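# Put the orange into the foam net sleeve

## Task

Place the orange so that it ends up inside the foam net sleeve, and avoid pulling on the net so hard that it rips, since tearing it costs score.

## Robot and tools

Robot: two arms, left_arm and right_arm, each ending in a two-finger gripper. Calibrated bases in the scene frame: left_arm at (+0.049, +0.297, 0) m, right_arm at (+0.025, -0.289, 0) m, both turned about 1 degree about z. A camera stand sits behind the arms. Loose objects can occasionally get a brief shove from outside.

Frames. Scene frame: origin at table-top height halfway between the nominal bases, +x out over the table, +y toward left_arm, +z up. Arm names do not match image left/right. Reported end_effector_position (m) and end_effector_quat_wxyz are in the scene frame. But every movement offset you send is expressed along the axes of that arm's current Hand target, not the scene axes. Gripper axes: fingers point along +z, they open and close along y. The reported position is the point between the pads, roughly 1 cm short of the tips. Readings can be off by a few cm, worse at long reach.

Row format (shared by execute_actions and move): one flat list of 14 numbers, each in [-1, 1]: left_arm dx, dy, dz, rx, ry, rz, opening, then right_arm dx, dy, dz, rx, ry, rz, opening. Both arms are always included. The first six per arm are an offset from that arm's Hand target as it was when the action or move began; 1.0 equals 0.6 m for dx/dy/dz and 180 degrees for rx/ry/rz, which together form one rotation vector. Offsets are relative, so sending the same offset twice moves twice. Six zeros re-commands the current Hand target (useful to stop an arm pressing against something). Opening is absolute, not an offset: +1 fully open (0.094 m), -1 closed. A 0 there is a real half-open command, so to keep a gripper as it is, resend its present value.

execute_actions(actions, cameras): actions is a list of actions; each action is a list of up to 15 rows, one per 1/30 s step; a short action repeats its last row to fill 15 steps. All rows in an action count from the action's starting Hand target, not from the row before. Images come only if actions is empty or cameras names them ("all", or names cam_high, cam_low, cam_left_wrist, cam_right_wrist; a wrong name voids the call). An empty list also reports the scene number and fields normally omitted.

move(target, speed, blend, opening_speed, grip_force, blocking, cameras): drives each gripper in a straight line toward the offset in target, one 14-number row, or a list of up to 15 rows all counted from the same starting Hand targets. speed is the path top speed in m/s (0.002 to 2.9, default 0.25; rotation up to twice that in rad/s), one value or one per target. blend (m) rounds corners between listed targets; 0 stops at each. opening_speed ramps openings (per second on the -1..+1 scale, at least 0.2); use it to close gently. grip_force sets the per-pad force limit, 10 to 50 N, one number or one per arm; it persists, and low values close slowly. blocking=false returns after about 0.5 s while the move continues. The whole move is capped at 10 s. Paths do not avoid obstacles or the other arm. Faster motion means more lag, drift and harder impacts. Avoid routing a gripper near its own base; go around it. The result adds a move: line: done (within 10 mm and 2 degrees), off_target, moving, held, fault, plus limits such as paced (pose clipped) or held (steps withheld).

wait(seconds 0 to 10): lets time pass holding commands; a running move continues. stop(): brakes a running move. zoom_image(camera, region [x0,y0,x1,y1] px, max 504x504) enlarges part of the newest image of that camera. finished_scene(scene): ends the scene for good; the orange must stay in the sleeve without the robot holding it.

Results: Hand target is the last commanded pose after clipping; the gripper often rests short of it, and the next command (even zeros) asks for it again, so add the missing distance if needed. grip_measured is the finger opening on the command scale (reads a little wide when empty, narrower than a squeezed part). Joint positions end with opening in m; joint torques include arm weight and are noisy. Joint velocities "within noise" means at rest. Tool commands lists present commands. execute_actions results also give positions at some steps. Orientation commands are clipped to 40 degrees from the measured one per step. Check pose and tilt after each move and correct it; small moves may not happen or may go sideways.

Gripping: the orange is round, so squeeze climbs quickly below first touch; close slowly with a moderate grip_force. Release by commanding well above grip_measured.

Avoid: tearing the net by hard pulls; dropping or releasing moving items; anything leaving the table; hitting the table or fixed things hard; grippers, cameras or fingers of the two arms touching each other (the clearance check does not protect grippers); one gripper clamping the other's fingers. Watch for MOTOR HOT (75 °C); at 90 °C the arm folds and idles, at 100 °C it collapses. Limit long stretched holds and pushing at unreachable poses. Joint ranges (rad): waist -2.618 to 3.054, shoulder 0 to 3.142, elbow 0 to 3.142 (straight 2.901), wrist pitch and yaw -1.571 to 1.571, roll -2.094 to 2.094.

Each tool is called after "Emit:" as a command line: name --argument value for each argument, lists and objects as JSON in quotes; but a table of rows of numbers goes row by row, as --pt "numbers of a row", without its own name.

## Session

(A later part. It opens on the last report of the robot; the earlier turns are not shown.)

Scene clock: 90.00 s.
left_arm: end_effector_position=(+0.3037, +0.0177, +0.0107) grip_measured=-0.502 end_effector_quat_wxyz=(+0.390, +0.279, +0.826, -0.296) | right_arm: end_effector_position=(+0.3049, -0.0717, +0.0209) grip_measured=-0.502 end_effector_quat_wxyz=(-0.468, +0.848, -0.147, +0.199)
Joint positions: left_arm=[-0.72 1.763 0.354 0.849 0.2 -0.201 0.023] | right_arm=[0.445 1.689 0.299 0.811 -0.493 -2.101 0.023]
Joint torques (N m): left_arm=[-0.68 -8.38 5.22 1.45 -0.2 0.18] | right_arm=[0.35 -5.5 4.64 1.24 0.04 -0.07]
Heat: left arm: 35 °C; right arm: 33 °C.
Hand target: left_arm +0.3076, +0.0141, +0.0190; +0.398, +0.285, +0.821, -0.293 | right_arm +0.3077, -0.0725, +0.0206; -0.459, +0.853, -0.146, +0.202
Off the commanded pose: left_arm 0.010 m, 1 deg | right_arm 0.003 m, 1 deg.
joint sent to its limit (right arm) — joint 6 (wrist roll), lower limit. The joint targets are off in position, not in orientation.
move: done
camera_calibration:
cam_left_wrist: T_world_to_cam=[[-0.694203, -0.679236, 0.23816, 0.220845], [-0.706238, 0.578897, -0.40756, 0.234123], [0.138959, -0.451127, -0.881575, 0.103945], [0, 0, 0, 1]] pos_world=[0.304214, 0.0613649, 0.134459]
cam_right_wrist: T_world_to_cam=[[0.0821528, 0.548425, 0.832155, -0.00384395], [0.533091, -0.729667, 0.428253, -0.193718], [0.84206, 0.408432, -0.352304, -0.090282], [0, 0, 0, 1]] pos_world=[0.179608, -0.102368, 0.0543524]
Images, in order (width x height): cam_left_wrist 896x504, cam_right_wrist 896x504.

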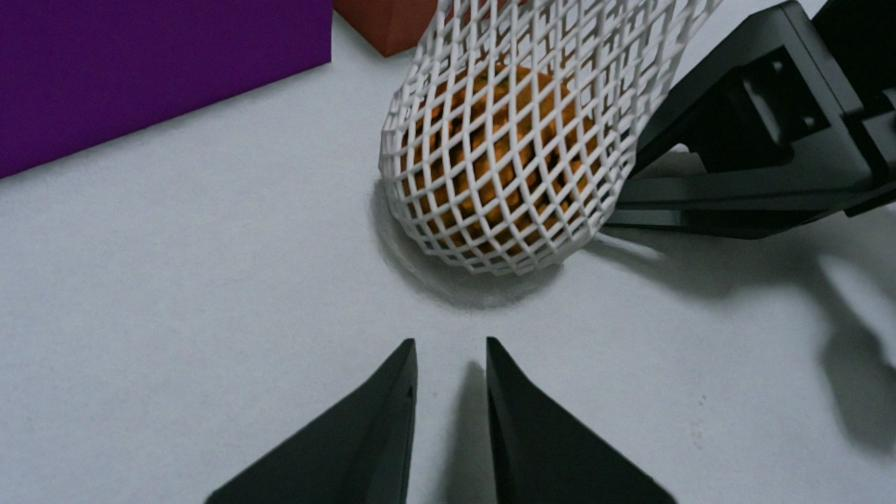

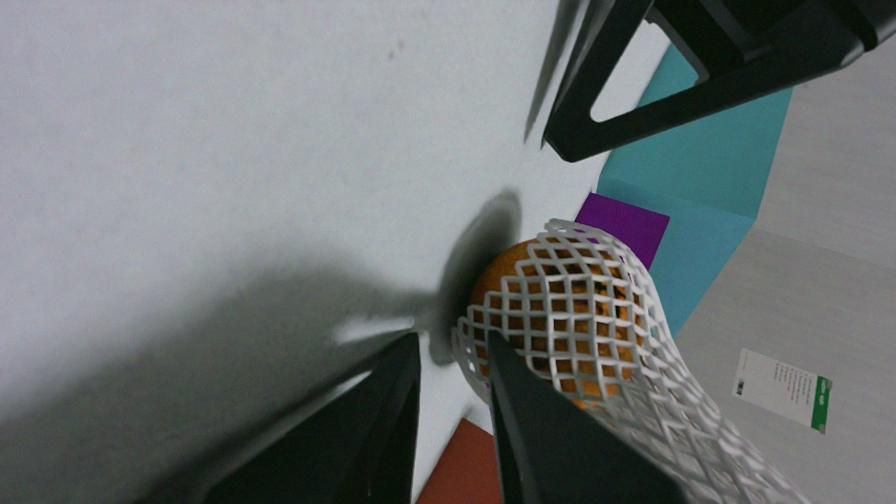

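Net seems still caught near the right fingers; retreat slowly.

Emit:
move --target '[0,0,-0.08,0,0,0,-0.5,0,0,-0.09,0,0,0,-0.3]' --speed 0.06 --cameras '["all"]'

Emit:
zoom_image --camera "cam_high" --region '[380, 210, 520, 350]'

Scene clock: 99.07 s.
left_arm: end_effector_position=(+0.2880, +0.0464, +0.0429) grip_measured=-0.502 end_effector_quat_wxyz=(+0.402, +0.275, +0.822, -0.294) | right_arm: end_effector_position=(+0.2854, -0.1121, +0.0460) grip_measured=-0.302 end_effector_quat_wxyz=(-0.467, +0.838, -0.185, +0.213)
Joint positions: left_arm=[-0.68 1.462 0.259 0.661 0.219 -0.178 0.023] | right_arm=[0.333 1.358 0.186 0.591 -0.53 -2.101 0.033]
Joint torques (N m): left_arm=[0.73 -6.57 4.31 1.47 0 0.2] | right_arm=[-0.49 -4.52 4.31 1.3 -0.19 -0.13]
Heat: left arm: 36 °C; right arm: 33 °C.
Hand target: left_arm +0.2843, +0.0481, +0.0435; +0.398, +0.285, +0.821, -0.293 | right_arm +0.2819, -0.1116, +0.0475; -0.459, +0.853, -0.146, +0.202
Off the commanded pose: left_arm 0.004 m, 1 deg | right_arm 0.004 m, 5 deg.
joint sent to its limit (right arm) — joint 6 (wrist roll), lower limit. The joint targets are off in position and orientation.
move: off_target (right_arm)
camera_calibration:
cam_left_wrist: T_world_to_cam=[[-0.690991, -0.686181, 0.227349, 0.221648], [-0.703914, 0.56719, -0.427551, 0.220341], [0.164427, -0.455468, -0.874936, 0.139964], [0, 0, 0, 1]] pos_world=[0.285244, 0.0908645, 0.166275]
cam_right_wrist: T_world_to_cam=[[0.133011, 0.524441, 0.840993, -0.0185092], [0.475498, -0.778269, 0.410122, -0.211793], [0.869603, 0.34534, -0.352888, -0.0634181], [0, 0, 0, 1]] pos_world=[0.158318, -0.133224, 0.0800475]

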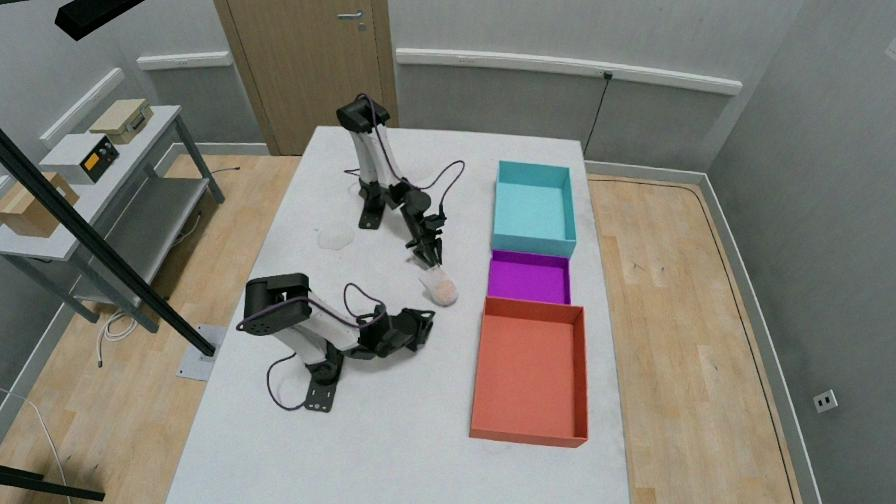

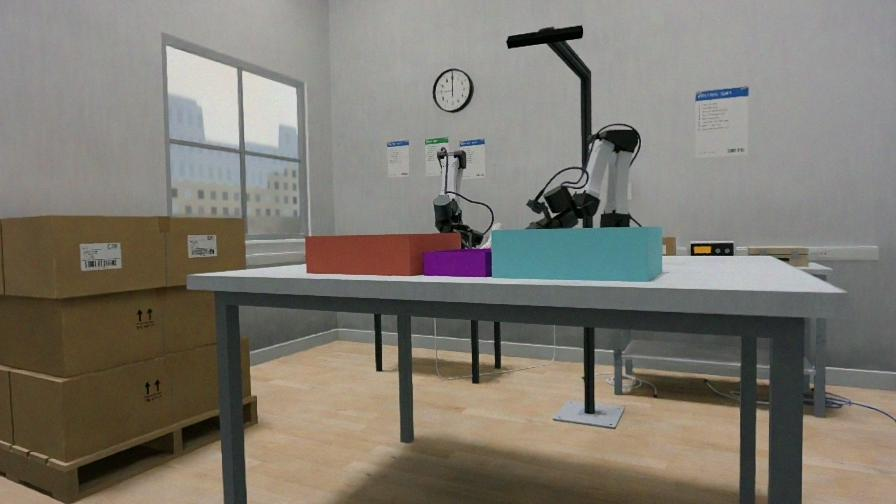

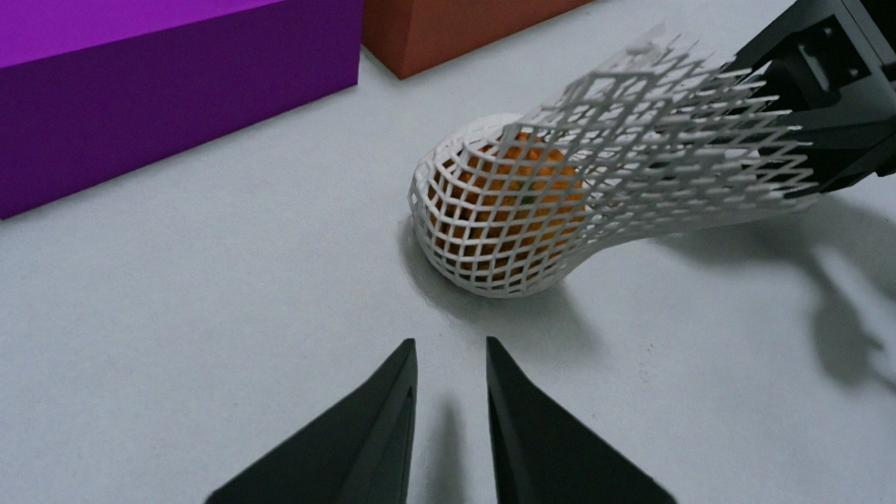

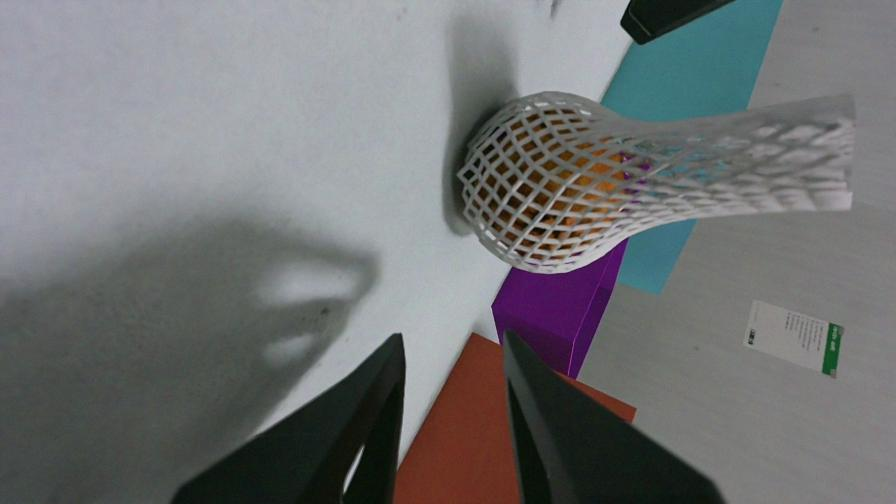

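Scaled by 3.600.

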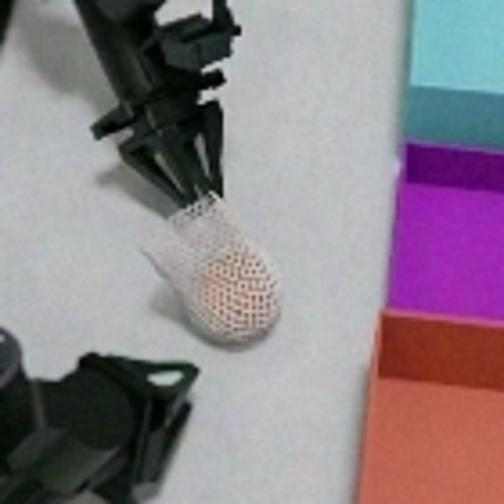

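Emit:
move --target '[0,0,-0.1,0,0,0,-0.5,0,0,0,0,0,0,-0.3]' --speed 0.1

Emit:
finished_scene --scene 2

Scene clock: 105.97 s.
left_arm: end_effector_position=(+0.2572, +0.0903, +0.0721) grip_measured=-0.502 end_effector_quat_wxyz=(+0.400, +0.276, +0.823, -0.293) | right_arm: end_effector_position=(+0.2852, -0.1122, +0.0457) grip_measured=-0.302 end_effector_quat_wxyz=(-0.467, +0.838, -0.185, +0.212)
Joint positions: left_arm=[-0.586 0.964 0.18 0.222 0.299 -0.126 0.023] | right_arm=[0.333 1.358 0.186 0.59 -0.53 -2.101 0.033]
Joint torques (N m): left_arm=[0.75 -2.93 6.93 1.44 0.04 0.19] | right_arm=[-0.51 -4.56 4.31 1.33 -0.2 -0.08]
Heat: left arm: 36 °C; right arm: 33 °C.
Hand target: left_arm +0.2551, +0.0905, +0.0743; +0.398, +0.285, +0.821, -0.293 | right_arm +0.2819, -0.1116, +0.0475; -0.459, +0.853, -0.146, +0.202
Off the commanded pose: left_arm 0.003 m, 1 deg | right_arm 0.004 m, 5 deg.
joint sent to its limit (right arm) — joint 6 (wrist roll), lower limit. The joint targets are off in position and orientation.
move: off_target (right_arm)

The scene is finished: the task was done.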